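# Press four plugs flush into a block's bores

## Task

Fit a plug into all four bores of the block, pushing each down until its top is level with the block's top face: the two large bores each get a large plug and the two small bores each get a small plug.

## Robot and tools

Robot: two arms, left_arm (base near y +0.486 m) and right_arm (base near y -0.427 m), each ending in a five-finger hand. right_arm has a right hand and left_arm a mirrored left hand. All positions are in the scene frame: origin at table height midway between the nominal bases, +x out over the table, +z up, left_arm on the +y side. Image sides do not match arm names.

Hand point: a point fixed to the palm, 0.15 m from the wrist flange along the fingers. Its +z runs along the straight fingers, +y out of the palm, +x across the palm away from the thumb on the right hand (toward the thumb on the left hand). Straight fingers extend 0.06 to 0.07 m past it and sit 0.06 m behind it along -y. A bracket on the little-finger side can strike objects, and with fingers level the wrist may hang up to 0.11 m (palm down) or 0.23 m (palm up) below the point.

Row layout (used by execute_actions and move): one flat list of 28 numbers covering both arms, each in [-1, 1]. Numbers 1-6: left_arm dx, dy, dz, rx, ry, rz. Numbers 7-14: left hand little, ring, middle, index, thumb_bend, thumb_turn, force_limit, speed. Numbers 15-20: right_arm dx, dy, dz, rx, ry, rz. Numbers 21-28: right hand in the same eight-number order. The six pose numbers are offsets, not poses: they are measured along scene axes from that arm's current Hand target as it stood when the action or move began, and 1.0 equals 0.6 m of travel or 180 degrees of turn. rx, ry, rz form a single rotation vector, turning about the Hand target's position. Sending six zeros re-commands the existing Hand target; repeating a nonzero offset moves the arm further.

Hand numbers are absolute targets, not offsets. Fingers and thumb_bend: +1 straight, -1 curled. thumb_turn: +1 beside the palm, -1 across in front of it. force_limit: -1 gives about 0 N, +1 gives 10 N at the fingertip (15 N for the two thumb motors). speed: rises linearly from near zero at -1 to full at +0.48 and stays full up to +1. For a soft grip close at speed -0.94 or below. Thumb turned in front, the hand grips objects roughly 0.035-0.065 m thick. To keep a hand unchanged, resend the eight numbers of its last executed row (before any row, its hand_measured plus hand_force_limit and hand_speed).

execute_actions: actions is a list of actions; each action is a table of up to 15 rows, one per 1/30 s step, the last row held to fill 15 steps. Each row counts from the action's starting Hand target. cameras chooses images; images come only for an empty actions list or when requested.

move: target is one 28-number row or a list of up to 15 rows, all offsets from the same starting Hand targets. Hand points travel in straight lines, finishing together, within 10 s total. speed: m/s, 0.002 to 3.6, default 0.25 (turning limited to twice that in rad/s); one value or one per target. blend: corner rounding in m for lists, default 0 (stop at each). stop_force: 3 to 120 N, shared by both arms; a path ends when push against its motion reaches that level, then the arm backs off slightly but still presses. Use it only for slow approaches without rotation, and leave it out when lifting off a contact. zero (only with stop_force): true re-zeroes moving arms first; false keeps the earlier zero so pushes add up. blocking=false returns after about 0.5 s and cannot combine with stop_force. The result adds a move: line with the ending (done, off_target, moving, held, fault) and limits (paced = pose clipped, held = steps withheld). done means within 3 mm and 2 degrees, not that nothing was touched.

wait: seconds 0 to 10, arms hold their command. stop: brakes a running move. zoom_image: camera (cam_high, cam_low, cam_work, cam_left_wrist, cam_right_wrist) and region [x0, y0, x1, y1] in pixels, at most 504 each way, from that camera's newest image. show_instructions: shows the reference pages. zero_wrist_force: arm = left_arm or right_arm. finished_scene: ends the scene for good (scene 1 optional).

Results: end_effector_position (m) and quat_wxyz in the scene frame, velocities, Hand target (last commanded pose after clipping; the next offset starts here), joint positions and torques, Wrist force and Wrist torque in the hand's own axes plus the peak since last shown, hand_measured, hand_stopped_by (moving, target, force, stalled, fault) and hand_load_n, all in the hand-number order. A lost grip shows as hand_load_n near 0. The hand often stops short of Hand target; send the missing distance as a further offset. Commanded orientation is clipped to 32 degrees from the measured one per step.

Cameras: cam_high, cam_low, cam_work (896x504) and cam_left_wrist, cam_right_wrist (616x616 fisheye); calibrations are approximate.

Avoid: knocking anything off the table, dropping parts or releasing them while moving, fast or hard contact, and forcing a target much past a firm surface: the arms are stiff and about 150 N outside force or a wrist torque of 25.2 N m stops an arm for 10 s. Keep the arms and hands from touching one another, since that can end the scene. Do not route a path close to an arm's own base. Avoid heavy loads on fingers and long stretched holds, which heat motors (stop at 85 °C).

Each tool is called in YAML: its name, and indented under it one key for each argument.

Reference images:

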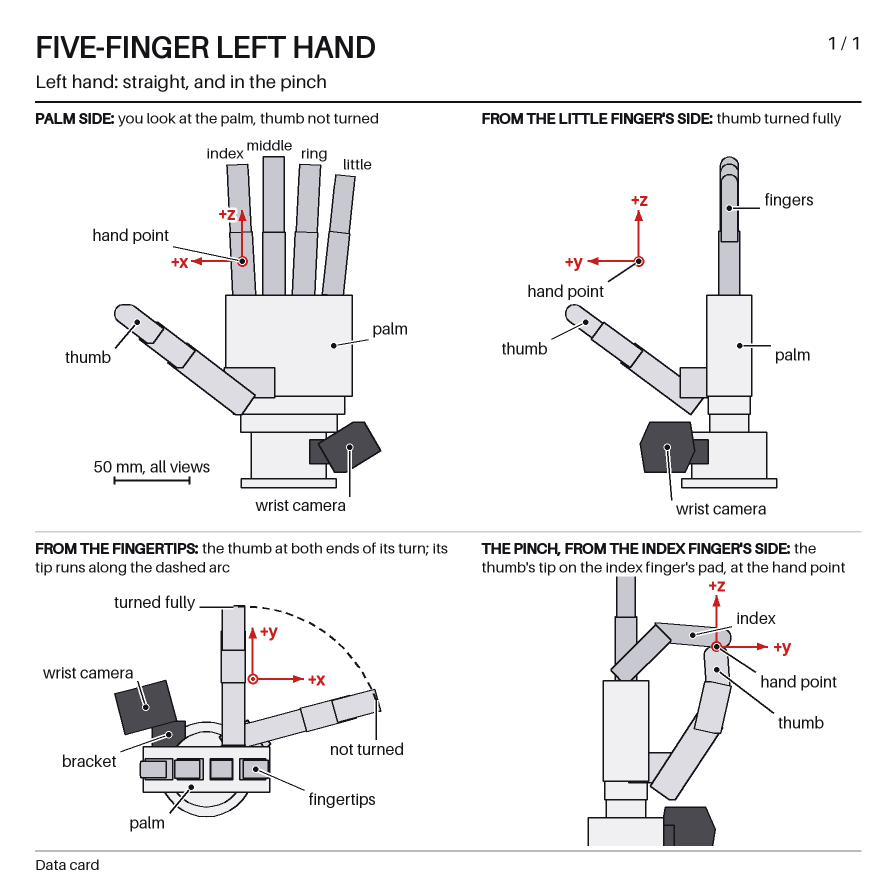

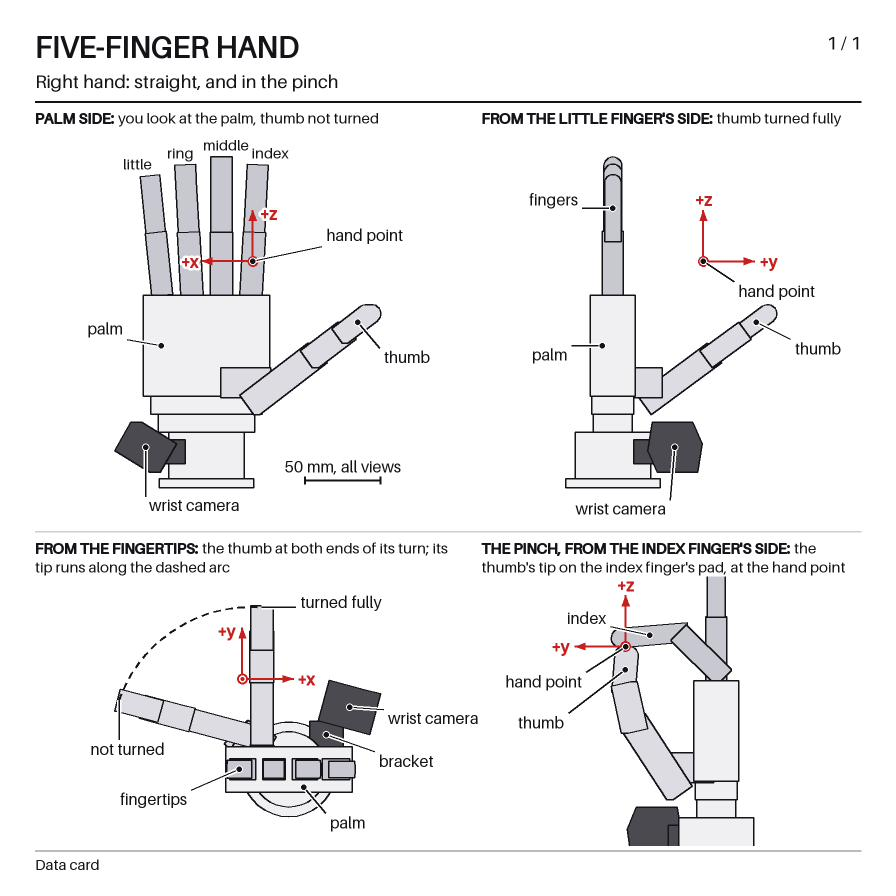

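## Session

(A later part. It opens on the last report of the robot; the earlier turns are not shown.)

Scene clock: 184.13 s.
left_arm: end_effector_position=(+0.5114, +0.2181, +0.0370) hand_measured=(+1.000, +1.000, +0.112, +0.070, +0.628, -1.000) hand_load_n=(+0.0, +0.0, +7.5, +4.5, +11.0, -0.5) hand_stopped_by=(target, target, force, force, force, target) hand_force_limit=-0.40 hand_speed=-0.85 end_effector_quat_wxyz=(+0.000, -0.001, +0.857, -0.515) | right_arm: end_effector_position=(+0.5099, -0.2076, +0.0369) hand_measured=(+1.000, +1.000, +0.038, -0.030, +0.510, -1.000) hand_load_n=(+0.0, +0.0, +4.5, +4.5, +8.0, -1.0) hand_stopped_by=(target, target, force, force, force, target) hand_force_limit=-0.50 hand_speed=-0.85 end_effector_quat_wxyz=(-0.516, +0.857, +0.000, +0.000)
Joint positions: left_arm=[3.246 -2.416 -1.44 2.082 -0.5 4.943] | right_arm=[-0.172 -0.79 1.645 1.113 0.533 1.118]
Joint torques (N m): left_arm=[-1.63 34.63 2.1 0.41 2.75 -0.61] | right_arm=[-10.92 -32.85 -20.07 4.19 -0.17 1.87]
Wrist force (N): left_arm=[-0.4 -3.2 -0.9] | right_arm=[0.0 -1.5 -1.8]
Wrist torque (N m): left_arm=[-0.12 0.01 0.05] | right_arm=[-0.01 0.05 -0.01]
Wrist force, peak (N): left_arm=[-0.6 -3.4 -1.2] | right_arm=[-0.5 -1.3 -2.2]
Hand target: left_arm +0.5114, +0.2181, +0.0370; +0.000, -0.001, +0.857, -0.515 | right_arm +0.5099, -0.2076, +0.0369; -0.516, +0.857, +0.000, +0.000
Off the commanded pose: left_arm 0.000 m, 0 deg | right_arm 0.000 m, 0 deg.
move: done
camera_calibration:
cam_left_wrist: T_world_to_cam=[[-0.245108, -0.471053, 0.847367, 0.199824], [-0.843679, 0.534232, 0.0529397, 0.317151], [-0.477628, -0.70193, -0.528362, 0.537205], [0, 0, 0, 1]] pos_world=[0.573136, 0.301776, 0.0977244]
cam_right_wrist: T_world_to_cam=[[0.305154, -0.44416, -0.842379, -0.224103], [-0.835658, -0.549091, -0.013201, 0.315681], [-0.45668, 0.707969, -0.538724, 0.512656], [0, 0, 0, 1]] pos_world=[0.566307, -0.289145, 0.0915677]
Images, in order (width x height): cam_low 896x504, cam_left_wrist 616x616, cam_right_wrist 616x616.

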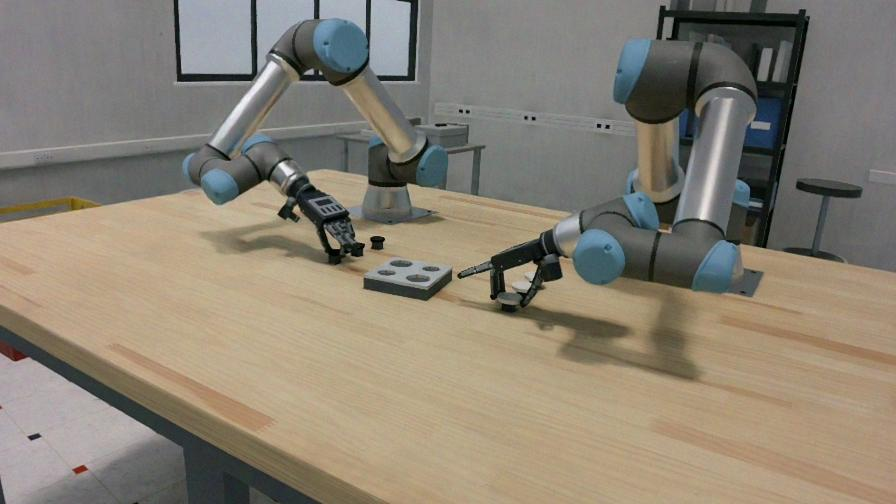

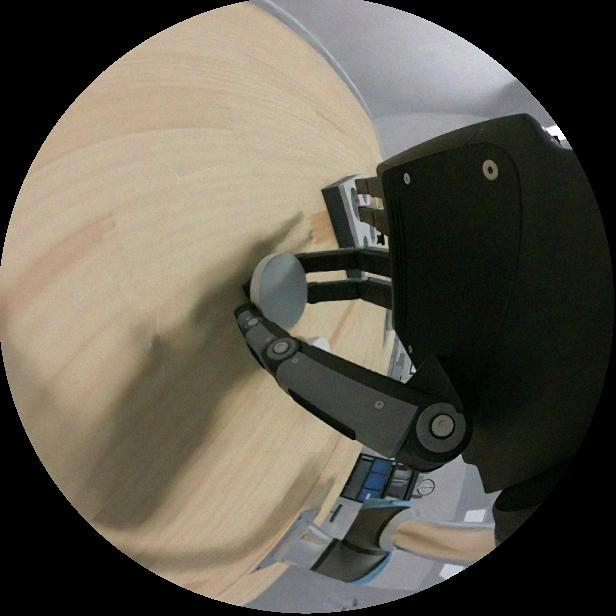

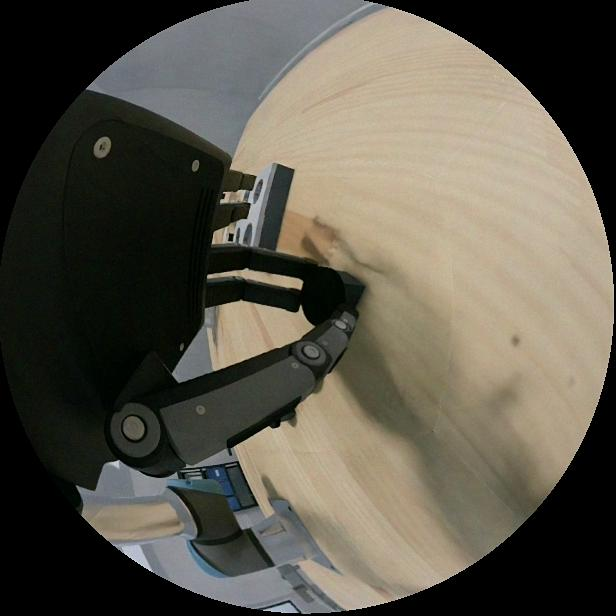

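move:
  target: [0,0,0.075,0,0,0,1,1,0.05,0.02,0.55,-1,-0.4,-0.85,0,0,0.075,0,0,0,1,1,-0.06,-0.07,0.45,-1,-0.5,-0.85]
  speed: 0.06
  cameras: ["all"]

zoom_image:
  camera: "cam_right_wrist"
  region: [200, 200, 400, 400]

zoom_image:
  camera: "cam_left_wrist"
  region: [200, 200, 400, 400]

zoom_image:
  camera: "cam_low"
  region: [450, 200, 610, 310]

zoom_image:
  camera: "cam_low"
  region: [280, 180, 440, 290]

Scene clock: 188.43 s.
left_arm: end_effector_position=(+0.5115, +0.2181, +0.0821) hand_measured=(+1.000, +1.000, +0.112, +0.070, +0.630, -1.000) hand_load_n=(+0.0, +0.0, +6.5, +4.0, +12.5, +0.0) hand_stopped_by=(target, target, force, force, force, target) hand_force_limit=-0.40 hand_speed=-0.85 end_effector_quat_wxyz=(+0.000, -0.001, +0.857, -0.515) | right_arm: end_effector_position=(+0.5100, -0.2076, +0.0819) hand_measured=(+1.000, +1.000, +0.038, -0.030, +0.510, -1.000) hand_load_n=(+0.0, +0.0, +4.0, +4.0, +8.0, -0.5) hand_stopped_by=(target, target, force, force, force, target) hand_force_limit=-0.50 hand_speed=-0.85 end_effector_quat_wxyz=(-0.516, +0.857, +0.000, +0.000)
Joint positions: left_arm=[3.246 -2.349 -1.427 2.002 -0.5 4.943] | right_arm=[-0.172 -0.867 1.637 1.198 0.533 1.118]
Joint torques (N m): left_arm=[-1.23 35.54 4.06 0.12 3.27 1.16] | right_arm=[-1.97 -32.12 -6.84 1.17 -3 -1.66]
Wrist force (N): left_arm=[-0.6 1.0 0.7] | right_arm=[-0.2 0.8 -1.0]
Wrist torque (N m): left_arm=[-0.02 0.08 -0.01] | right_arm=[0.11 0.06 0.03]
Wrist force, peak (N): left_arm=[-0.7 -3.6 -1.3] | right_arm=[0.4 -1.4 -1.8]
Hand target: left_arm +0.5114, +0.2181, +0.0820; +0.000, -0.001, +0.857, -0.515 | right_arm +0.5099, -0.2076, +0.0819; -0.516, +0.857, +0.000, +0.000
Off the commanded pose: left_arm 0.000 m, 0 deg | right_arm 0.000 m, 0 deg.
move: done
camera_calibration:
cam_left_wrist: T_world_to_cam=[[-0.245303, -0.471125, 0.847271, 0.161779], [-0.843694, 0.534222, 0.0527872, 0.314881], [-0.4775, -0.701889, -0.528532, 0.561021], [0, 0, 0, 1]] pos_world=[0.573236, 0.301776, 0.142825]
cam_right_wrist: T_world_to_cam=[[0.305251, -0.444213, -0.842316, -0.186349], [-0.835679, -0.549057, -0.0132887, 0.316338], [-0.456577, 0.707963, -0.53882, 0.536968], [0, 0, 0, 1]] pos_world=[0.566407, -0.289245, 0.136568]

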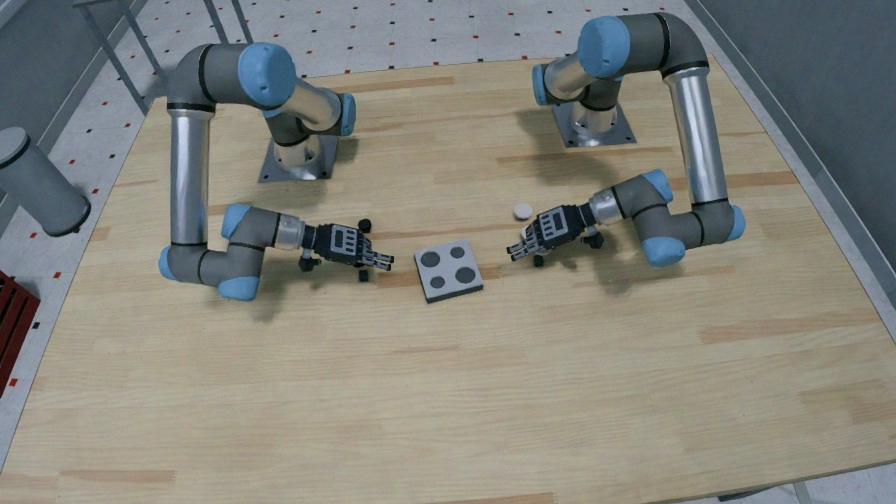

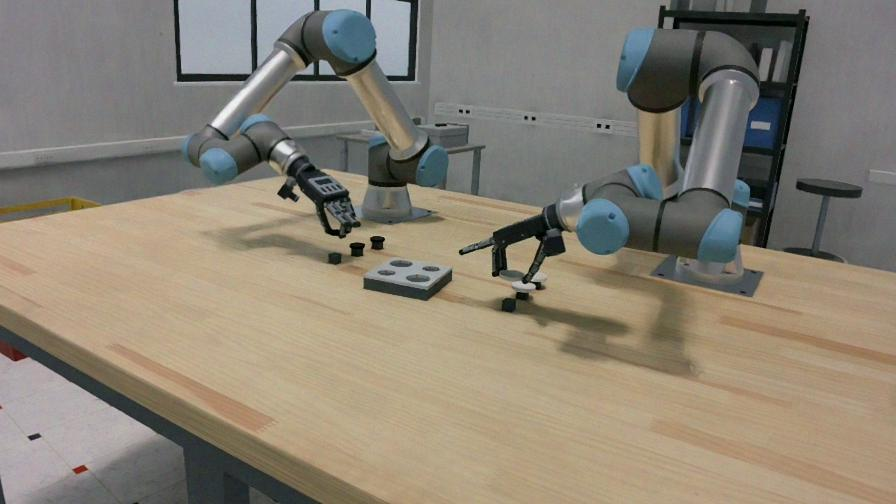

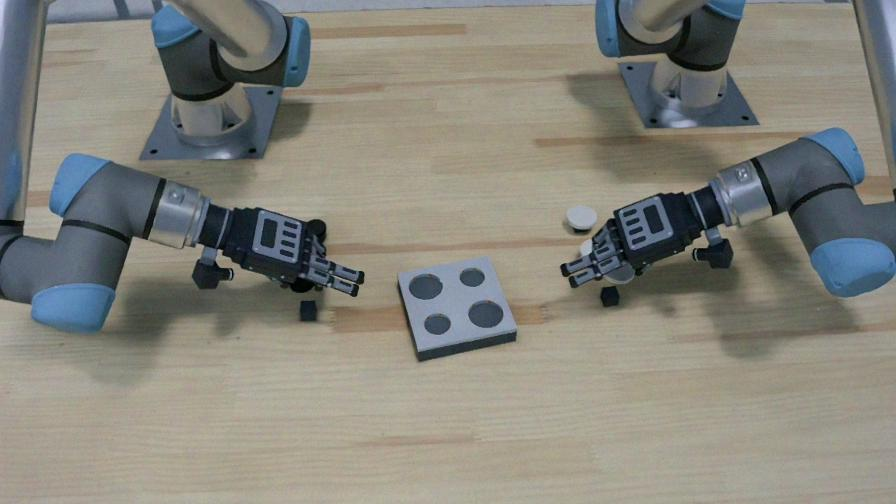

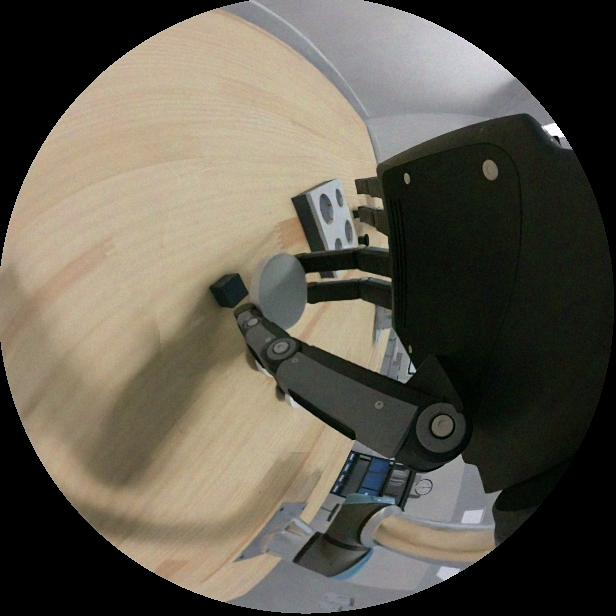

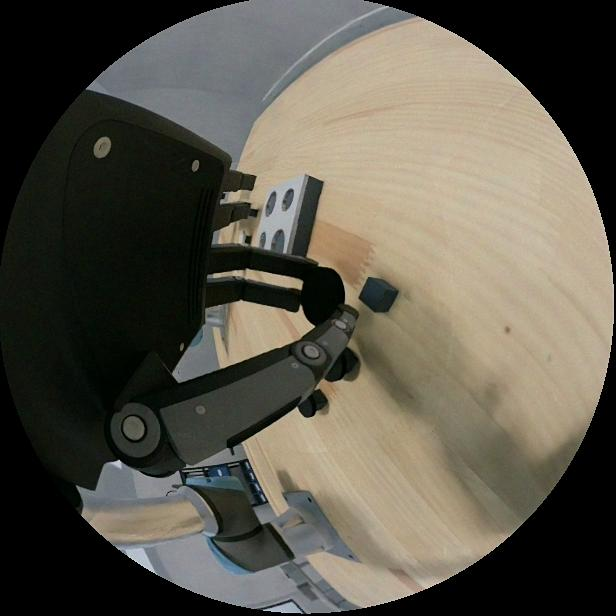

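Scaled by 2.520 from the camera's 616x616 image, which has a finer 880x880 frame.

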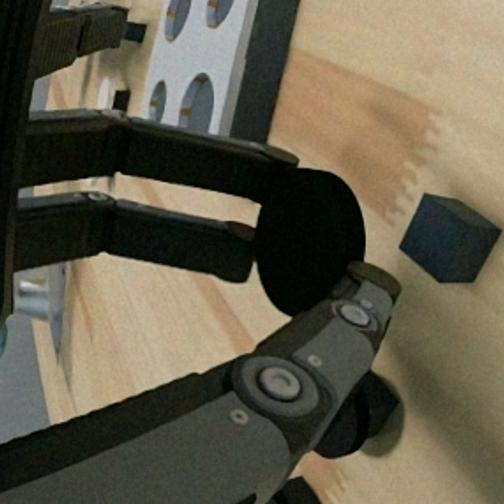

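Scaled by 2.520 from the camera's 616x616 image, which has a finer 880x880 frame.

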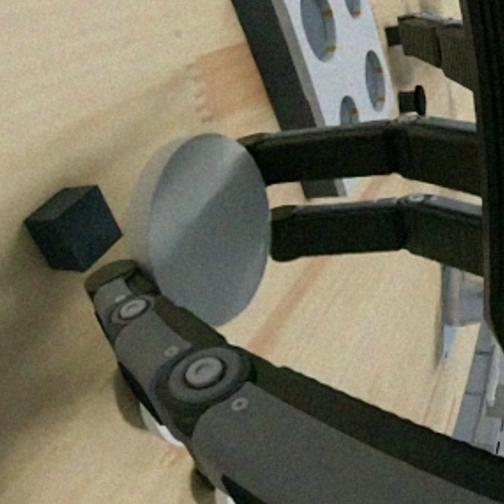

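Scaled by 3.150 from the camera's 896x504 image, which has a finer 1280x720 frame.

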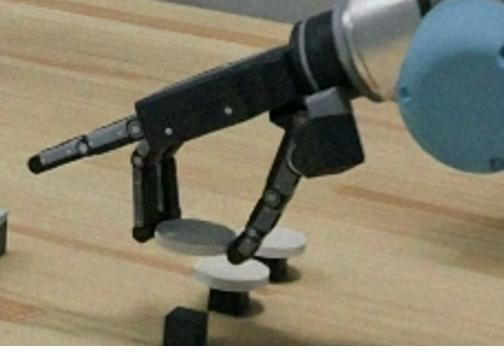

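Scaled by 3.150 from the camera's 896x504 image, which has a finer 1280x720 frame.

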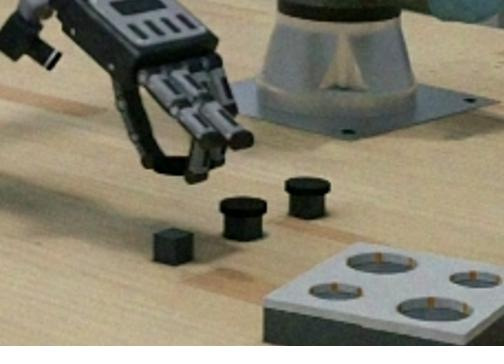

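move:
  target: [0.054,-0.305,-0.003,0,0,0,1,1,0.05,0.02,0.55,-1,-0.4,-0.85,0,0,0,0,0,0,1,1,-0.06,-0.07,0.45,-1,-0.5,-0.85]
  speed: 0.1
  cameras: ["all"]

zoom_image:
  camera: "cam_left_wrist"
  region: [180, 180, 380, 380]

zoom_image:
  camera: "cam_low"
  region: [340, 200, 500, 310]

zoom_image:
  camera: "cam_work"
  region: [390, 240, 550, 370]

Scene clock: 208.70 s.
left_arm: end_effector_position=(+0.5438, +0.0352, +0.0801) hand_measured=(+1.000, +1.000, +0.112, +0.070, +0.630, -1.000) hand_load_n=(+0.0, +0.0, +6.5, +4.0, +12.5, +0.0) hand_stopped_by=(target, target, force, force, force, target) hand_force_limit=-0.40 hand_speed=-0.85 end_effector_quat_wxyz=(+0.000, -0.001, +0.857, -0.515) | right_arm: end_effector_position=(+0.5099, -0.2076, +0.0819) hand_measured=(+1.000, +1.000, +0.038, -0.030, +0.510, -1.000) hand_load_n=(+0.0, +0.0, +4.5, +4.0, +8.0, -0.5) hand_stopped_by=(target, target, force, force, force, target) hand_force_limit=-0.50 hand_speed=-0.85 end_effector_quat_wxyz=(-0.516, +0.857, +0.000, +0.000)
Joint positions: left_arm=[2.921 -2.459 -1.055 2.325 -0.531 4.277] | right_arm=[-0.172 -0.867 1.637 1.198 0.533 1.118]
Joint torques (N m): left_arm=[-1.02 63.84 15.2 -4.64 3.59 -1.39] | right_arm=[0.44 -35.38 -2.13 3.6 -3.51 -2.64]
Wrist force (N): left_arm=[-0.7 0.8 0.5] | right_arm=[-0.1 0.8 -0.6]
Wrist torque (N m): left_arm=[-0.03 0.10 -0.05] | right_arm=[0.08 0.03 0.03]
Wrist force, peak (N): left_arm=[-0.9 1.2 0.5] | right_arm=[0.3 1.1 -1.0]
Hand target: left_arm +0.5438, +0.0351, +0.0802; +0.000, -0.001, +0.857, -0.515 | right_arm +0.5099, -0.2076, +0.0819; -0.516, +0.857, +0.000, +0.000
Off the commanded pose: left_arm 0.000 m, 0 deg | right_arm 0.000 m, 0 deg.
move: done
camera_calibration:
cam_left_wrist: T_world_to_cam=[[-0.245148, -0.471113, 0.847322, 0.0851257], [-0.843681, 0.534228, 0.0529377, 0.439918], [-0.477603, -0.701892, -0.528434, 0.447061], [0, 0, 0, 1]] pos_world=[0.605536, 0.118876, 0.140825]
cam_right_wrist: T_world_to_cam=[[0.305154, -0.44416, -0.842379, -0.186196], [-0.835658, -0.549091, -0.013201, 0.316275], [-0.45668, 0.707969, -0.538724, 0.536899], [0, 0, 0, 1]] pos_world=[0.566307, -0.289145, 0.136568]

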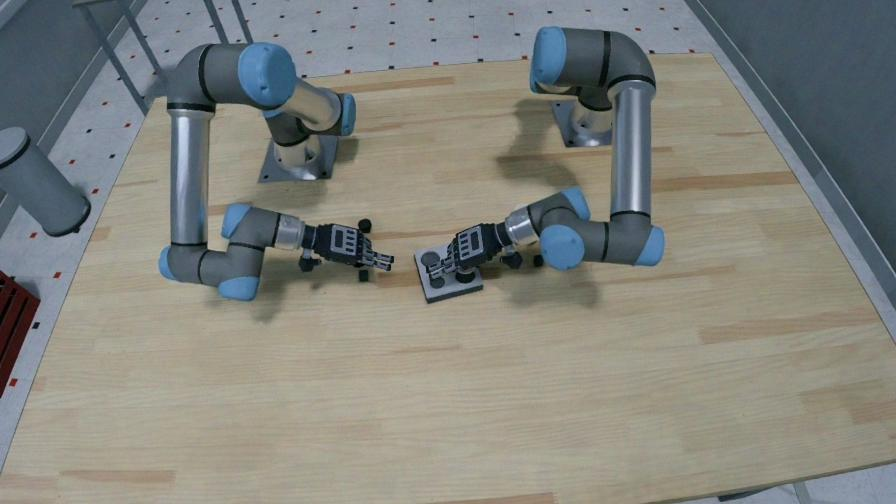

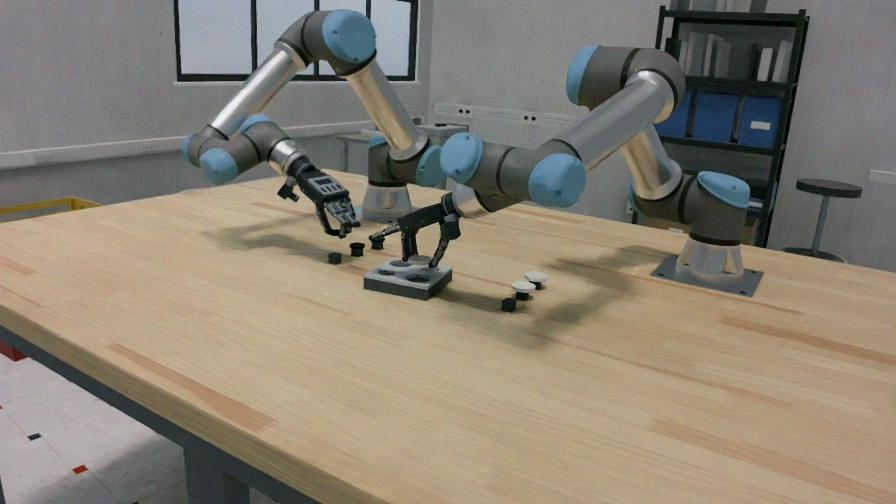

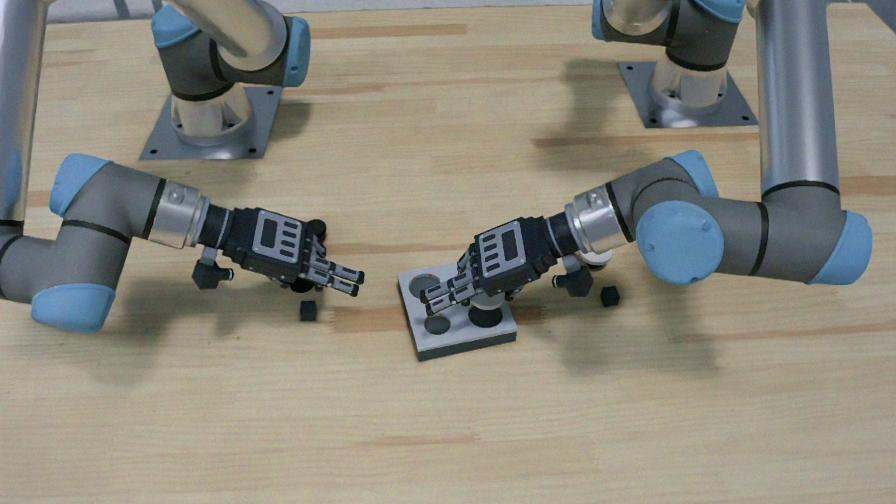

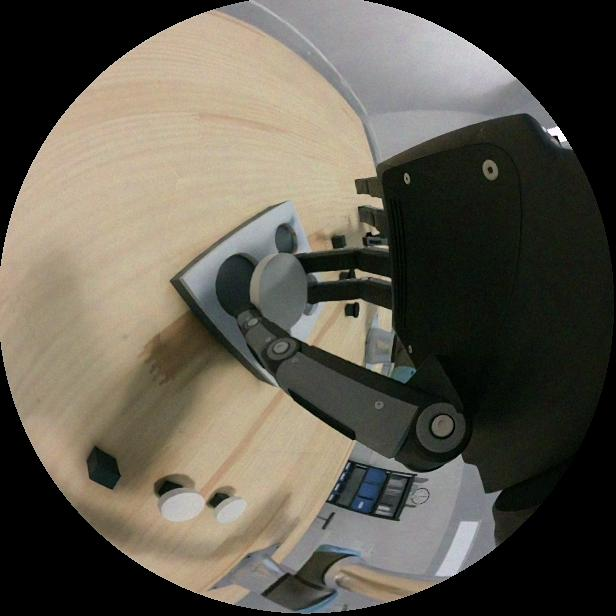

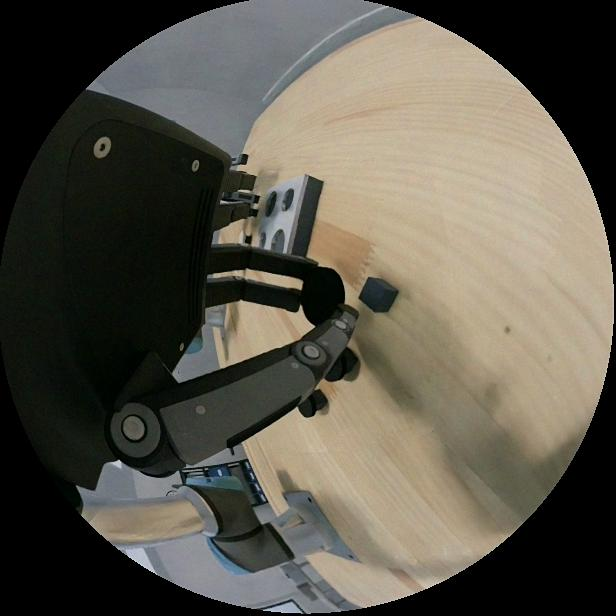

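Scaled by 2.520 from the camera's 616x616 image, which has a finer 880x880 frame.

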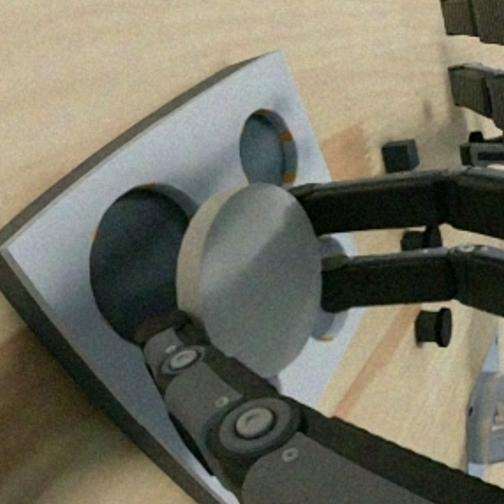

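Scaled by 3.150 from the camera's 896x504 image, which has a finer 1280x720 frame.

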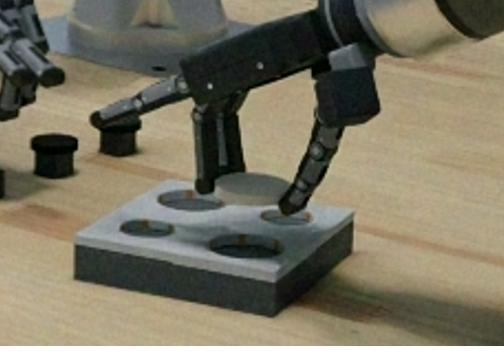

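Scaled by 3.150 from the camera's 896x504 image, which has a finer 1280x720 frame.

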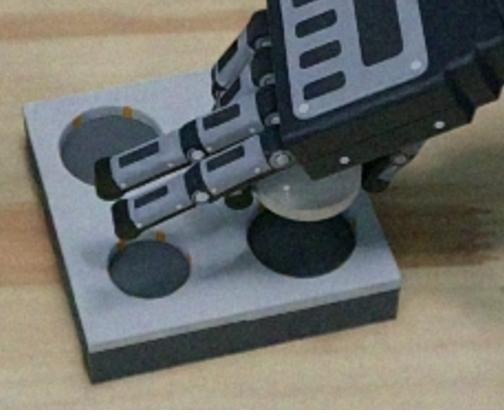

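move:
  target: [0.0083,-0.0015,-0.042,0,0,0,1,1,0.05,0.02,0.55,-1,-0.4,-0.85,0,0,0,0,0,0,1,1,-0.06,-0.07,0.45,-1,-0.5,-0.85]
  speed: 0.05
  stop_force: 6
  cameras: ["all"]

zoom_image:
  camera: "cam_left_wrist"
  region: [180, 180, 380, 380]

zoom_image:
  camera: "cam_low"
  region: [340, 210, 500, 320]

zoom_image:
  camera: "cam_work"
  region: [390, 240, 550, 370]

Scene clock: 226.87 s.
left_arm: end_effector_position=(+0.5488, +0.0342, +0.0550) hand_measured=(+1.000, +1.000, +0.112, +0.070, +0.630, -1.000) hand_load_n=(+0.0, +0.0, +6.5, +4.0, +12.5, +0.0) hand_stopped_by=(target, target, force, force, force, target) hand_force_limit=-0.40 hand_speed=-0.85 end_effector_quat_wxyz=(+0.000, -0.001, +0.857, -0.515) | right_arm: end_effector_position=(+0.5099, -0.2076, +0.0819) hand_measured=(+1.000, +1.000, +0.038, -0.030, +0.510, -1.000) hand_load_n=(+0.0, +0.0, +4.5, +4.0, +8.0, -1.0) hand_stopped_by=(target, target, force, force, force, target) hand_force_limit=-0.50 hand_speed=-0.85 end_effector_quat_wxyz=(-0.516, +0.857, +0.000, +0.000)
Joint positions: left_arm=[2.921 -2.497 -1.051 2.358 -0.531 4.277] | right_arm=[-0.172 -0.867 1.637 1.198 0.533 1.118]
Joint torques (N m): left_arm=[7.42 64.49 4.94 -4.83 3.24 -1.49] | right_arm=[1.23 -36.11 -1.65 2.42 -3.51 -1.97]
Wrist force (N): left_arm=[-0.7 0.9 0.5] | right_arm=[0.2 0.6 -0.8]
Wrist torque (N m): left_arm=[-0.01 0.10 -0.04] | right_arm=[0.06 0.00 0.03]
Wrist force, peak (N): left_arm=[-0.4 1.7 1.1] | right_arm=[0.0 0.9 -1.0]
Hand target: left_arm +0.5488, +0.0342, +0.0550; +0.000, -0.001, +0.857, -0.515 | right_arm +0.5099, -0.2076, +0.0819; -0.516, +0.857, +0.000, +0.000
Off the commanded pose: left_arm 0.000 m, 0 deg | right_arm 0.000 m, 0 deg.
move: done
camera_calibration:
cam_left_wrist: T_world_to_cam=[[-0.245157, -0.470975, 0.847396, 0.10713], [-0.843683, 0.534235, 0.0528395, 0.446011], [-0.477595, -0.70198, -0.528325, 0.435475], [0, 0, 0, 1]] pos_world=[0.610536, 0.117876, 0.115724]
cam_right_wrist: T_world_to_cam=[[0.305154, -0.44416, -0.842379, -0.186196], [-0.835658, -0.549091, -0.013201, 0.316275], [-0.45668, 0.707969, -0.538724, 0.536899], [0, 0, 0, 1]] pos_world=[0.566307, -0.289145, 0.136568]

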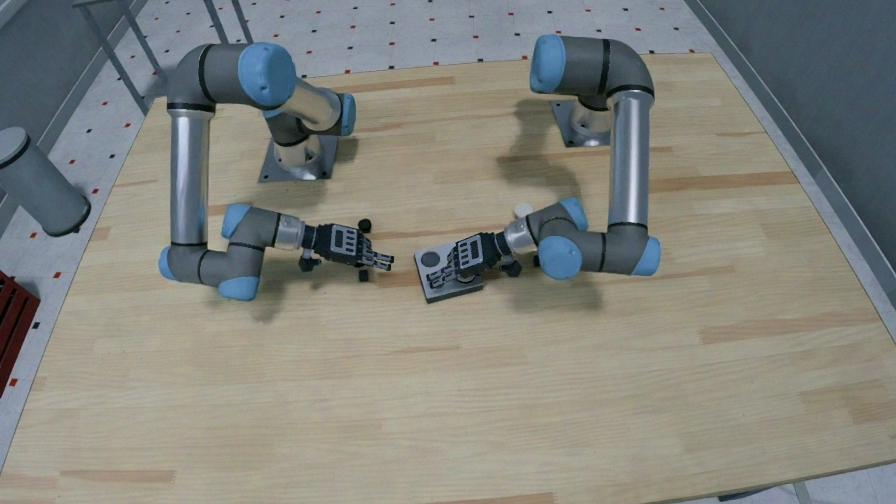

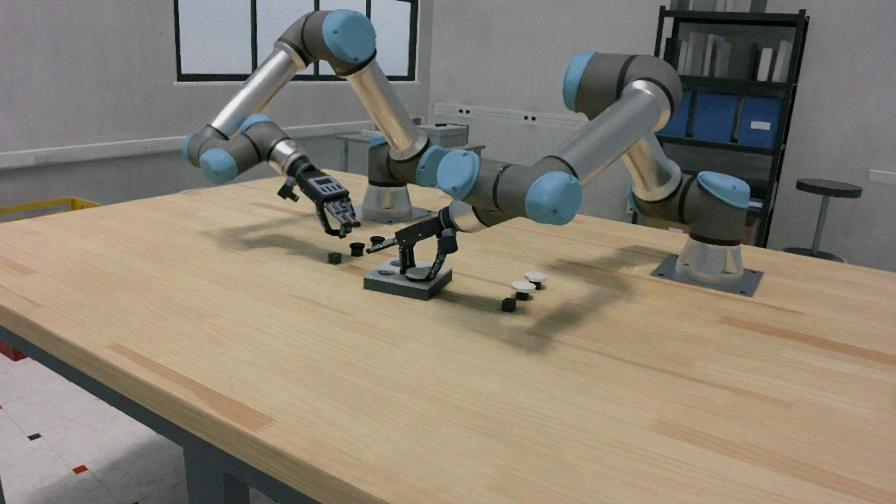

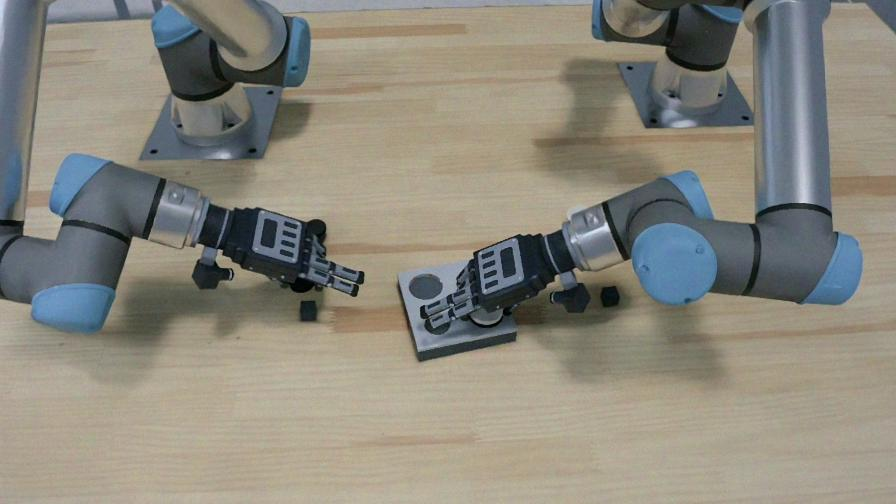

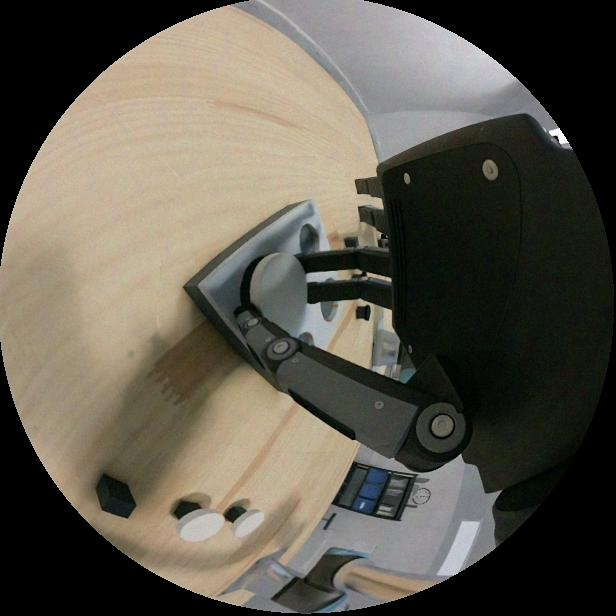

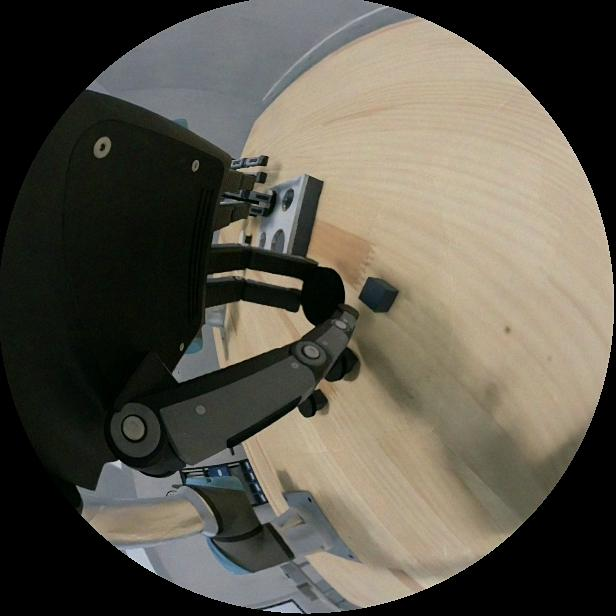

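Scaled by 2.520 from the camera's 616x616 image, which has a finer 880x880 frame.

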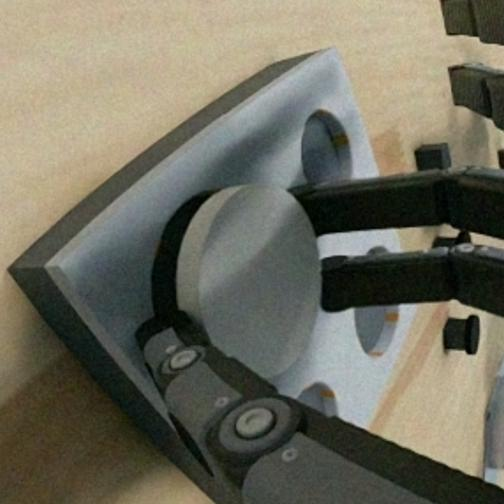

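Scaled by 3.150 from the camera's 896x504 image, which has a finer 1280x720 frame.

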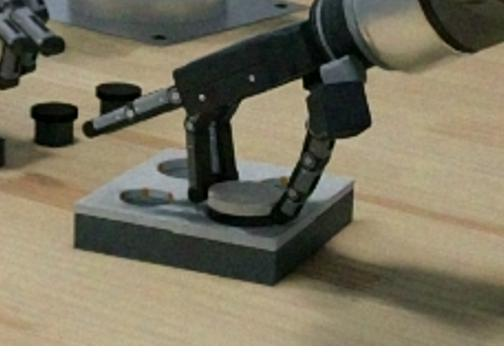

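Scaled by 3.150 from the camera's 896x504 image, which has a finer 1280x720 frame.

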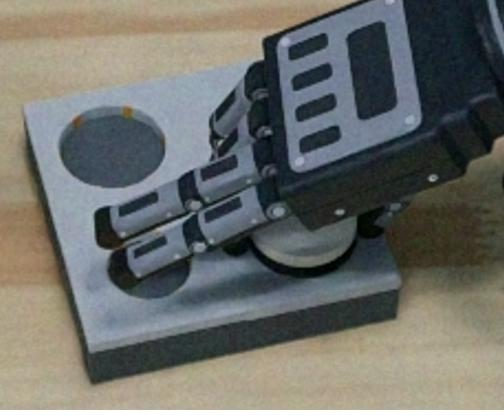

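zoom_image:
  camera: "cam_low"
  region: [390, 255, 450, 300]

zoom_image:
  camera: "cam_work"
  region: [450, 290, 530, 350]

zoom_image:
  camera: "cam_left_wrist"
  region: [230, 240, 330, 340]

Scaled by 8.400 from the camera's 896x504 image, which has a finer 1280x720 frame.

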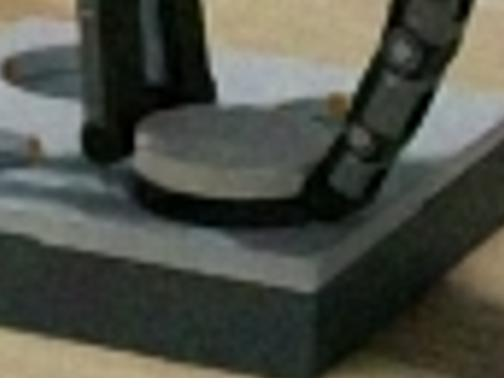

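Scaled by 6.300 from the camera's 896x504 image, which has a finer 1280x720 frame.

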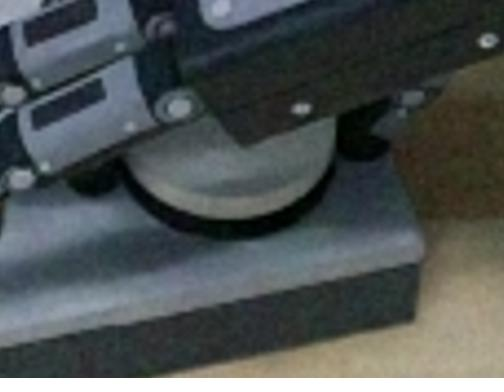

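Scaled by 5.040 from the camera's 616x616 image, which has a finer 880x880 frame.

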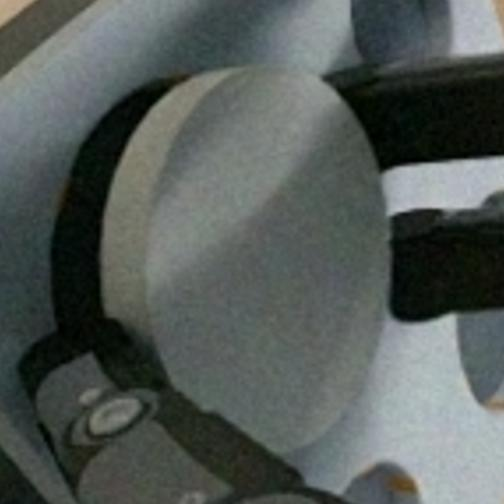

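move:
  target: [0,0,0,0,0,0,1,1,0.14,0.1,0.67,-1,-0.4,-0.9,0,0,0,0,0,0,1,1,-0.06,-0.07,0.45,-1,-0.5,-0.85]
  speed: 0.05
  cameras: ["cam_low","cam_work","cam_left_wrist"]

zoom_image:
  camera: "cam_low"
  region: [380, 250, 460, 300]

zoom_image:
  camera: "cam_work"
  region: [440, 290, 530, 350]

zoom_image:
  camera: "cam_left_wrist"
  region: [220, 230, 340, 350]

Scene clock: 256.93 s.
left_arm: end_effector_position=(+0.5488, +0.0342, +0.0550) hand_measured=(+1.000, +1.000, +0.140, +0.100, +0.670, -1.000) hand_load_n=(+0.0, -0.5, +0.0, +0.0, +0.0, +0.0) hand_stopped_by=(target, target, target, target, target, target) hand_force_limit=-0.40 hand_speed=-0.90 end_effector_quat_wxyz=(+0.000, -0.001, +0.857, -0.515) | right_arm: end_effector_position=(+0.5099, -0.2076, +0.0819) hand_measured=(+1.000, +1.000, +0.038, -0.030, +0.510, -1.000) hand_load_n=(+0.0, +0.0, +4.0, +4.5, +8.0, -1.0) hand_stopped_by=(target, target, force, force, force, target) hand_force_limit=-0.50 hand_speed=-0.85 end_effector_quat_wxyz=(-0.516, +0.857, +0.000, +0.000)
Joint positions: left_arm=[2.921 -2.497 -1.051 2.358 -0.531 4.277] | right_arm=[-0.172 -0.867 1.637 1.198 0.533 1.118]
Joint torques (N m): left_arm=[3.09 64.75 5.2 -4.15 1.9 -1.48] | right_arm=[3.06 -37.5 -2.36 1.54 -3.66 -1.56]
Wrist force (N): left_arm=[-0.4 0.7 0.0] | right_arm=[-0.1 0.7 -0.6]
Wrist torque (N m): left_arm=[0.01 0.04 -0.02] | right_arm=[0.07 0.04 0.02]
Wrist force, peak (N): left_arm=[-0.4 1.2 0.5] | right_arm=[-0.2 0.5 -1.3]
Hand target: left_arm +0.5488, +0.0342, +0.0550; +0.000, -0.001, +0.857, -0.515 | right_arm +0.5099, -0.2076, +0.0819; -0.516, +0.857, +0.000, +0.000
Off the commanded pose: left_arm 0.000 m, 0 deg | right_arm 0.000 m, 0 deg.
move: done
camera_calibration:
cam_left_wrist: T_world_to_cam=[[-0.245085, -0.47102, 0.847392, 0.107092], [-0.843704, 0.534195, 0.0529116, 0.44602], [-0.477595, -0.70198, -0.528325, 0.435476], [0, 0, 0, 1]] pos_world=[0.610536, 0.117876, 0.115724]
Images, in order (width x height): cam_low 896x504, cam_work 896x504, cam_left_wrist 616x616.

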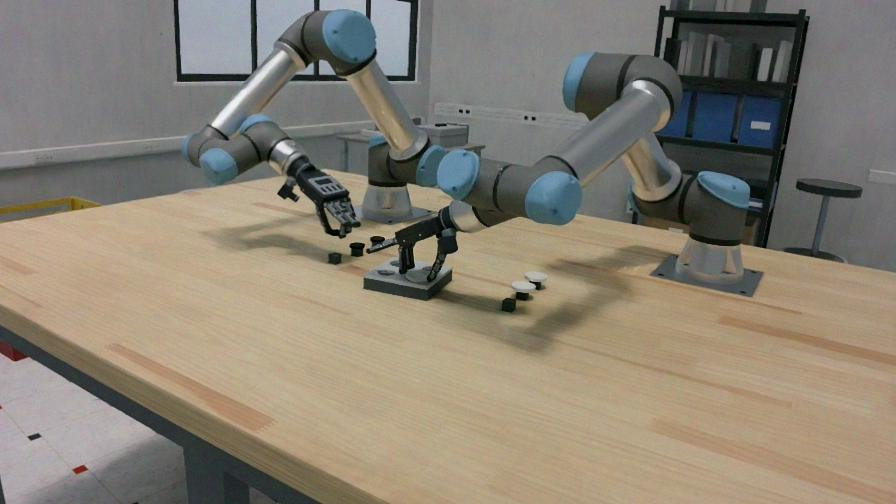

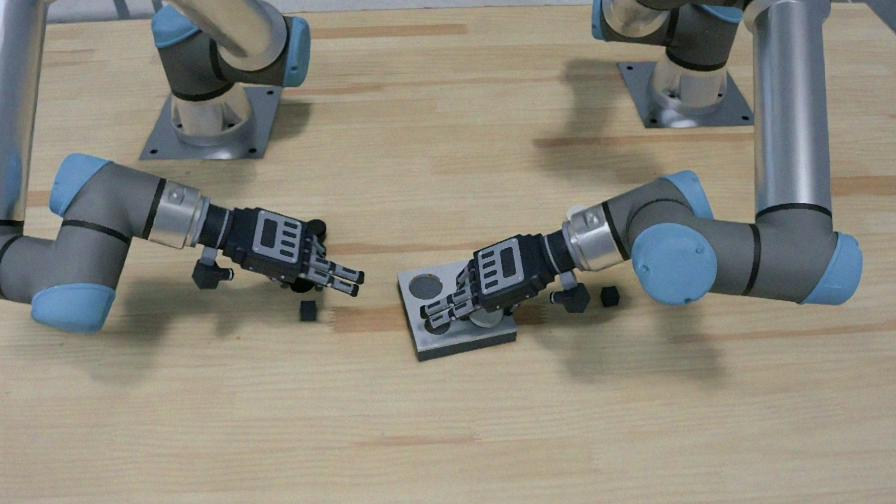

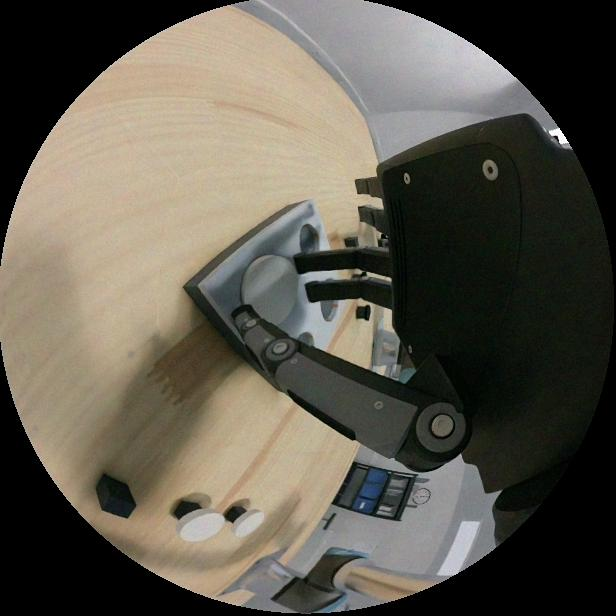

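Scaled by 6.300 from the camera's 896x504 image, which has a finer 1280x720 frame.

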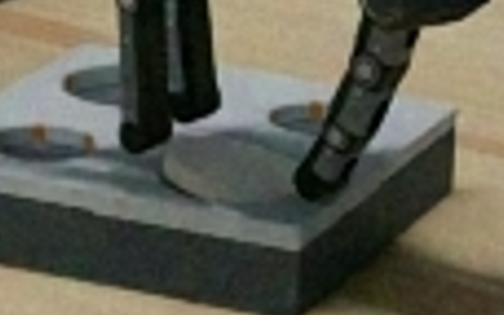

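Scaled by 5.600 from the camera's 896x504 image, which has a finer 1280x720 frame.

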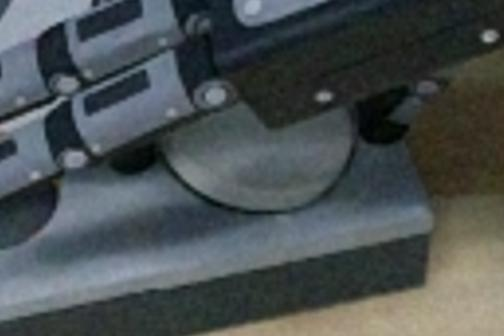

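Scaled by 4.200 from the camera's 616x616 image, which has a finer 880x880 frame.

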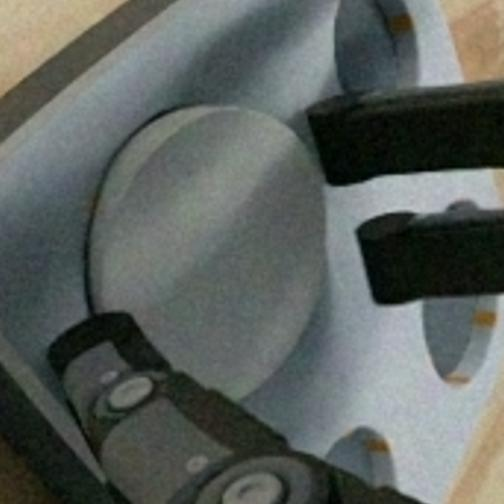

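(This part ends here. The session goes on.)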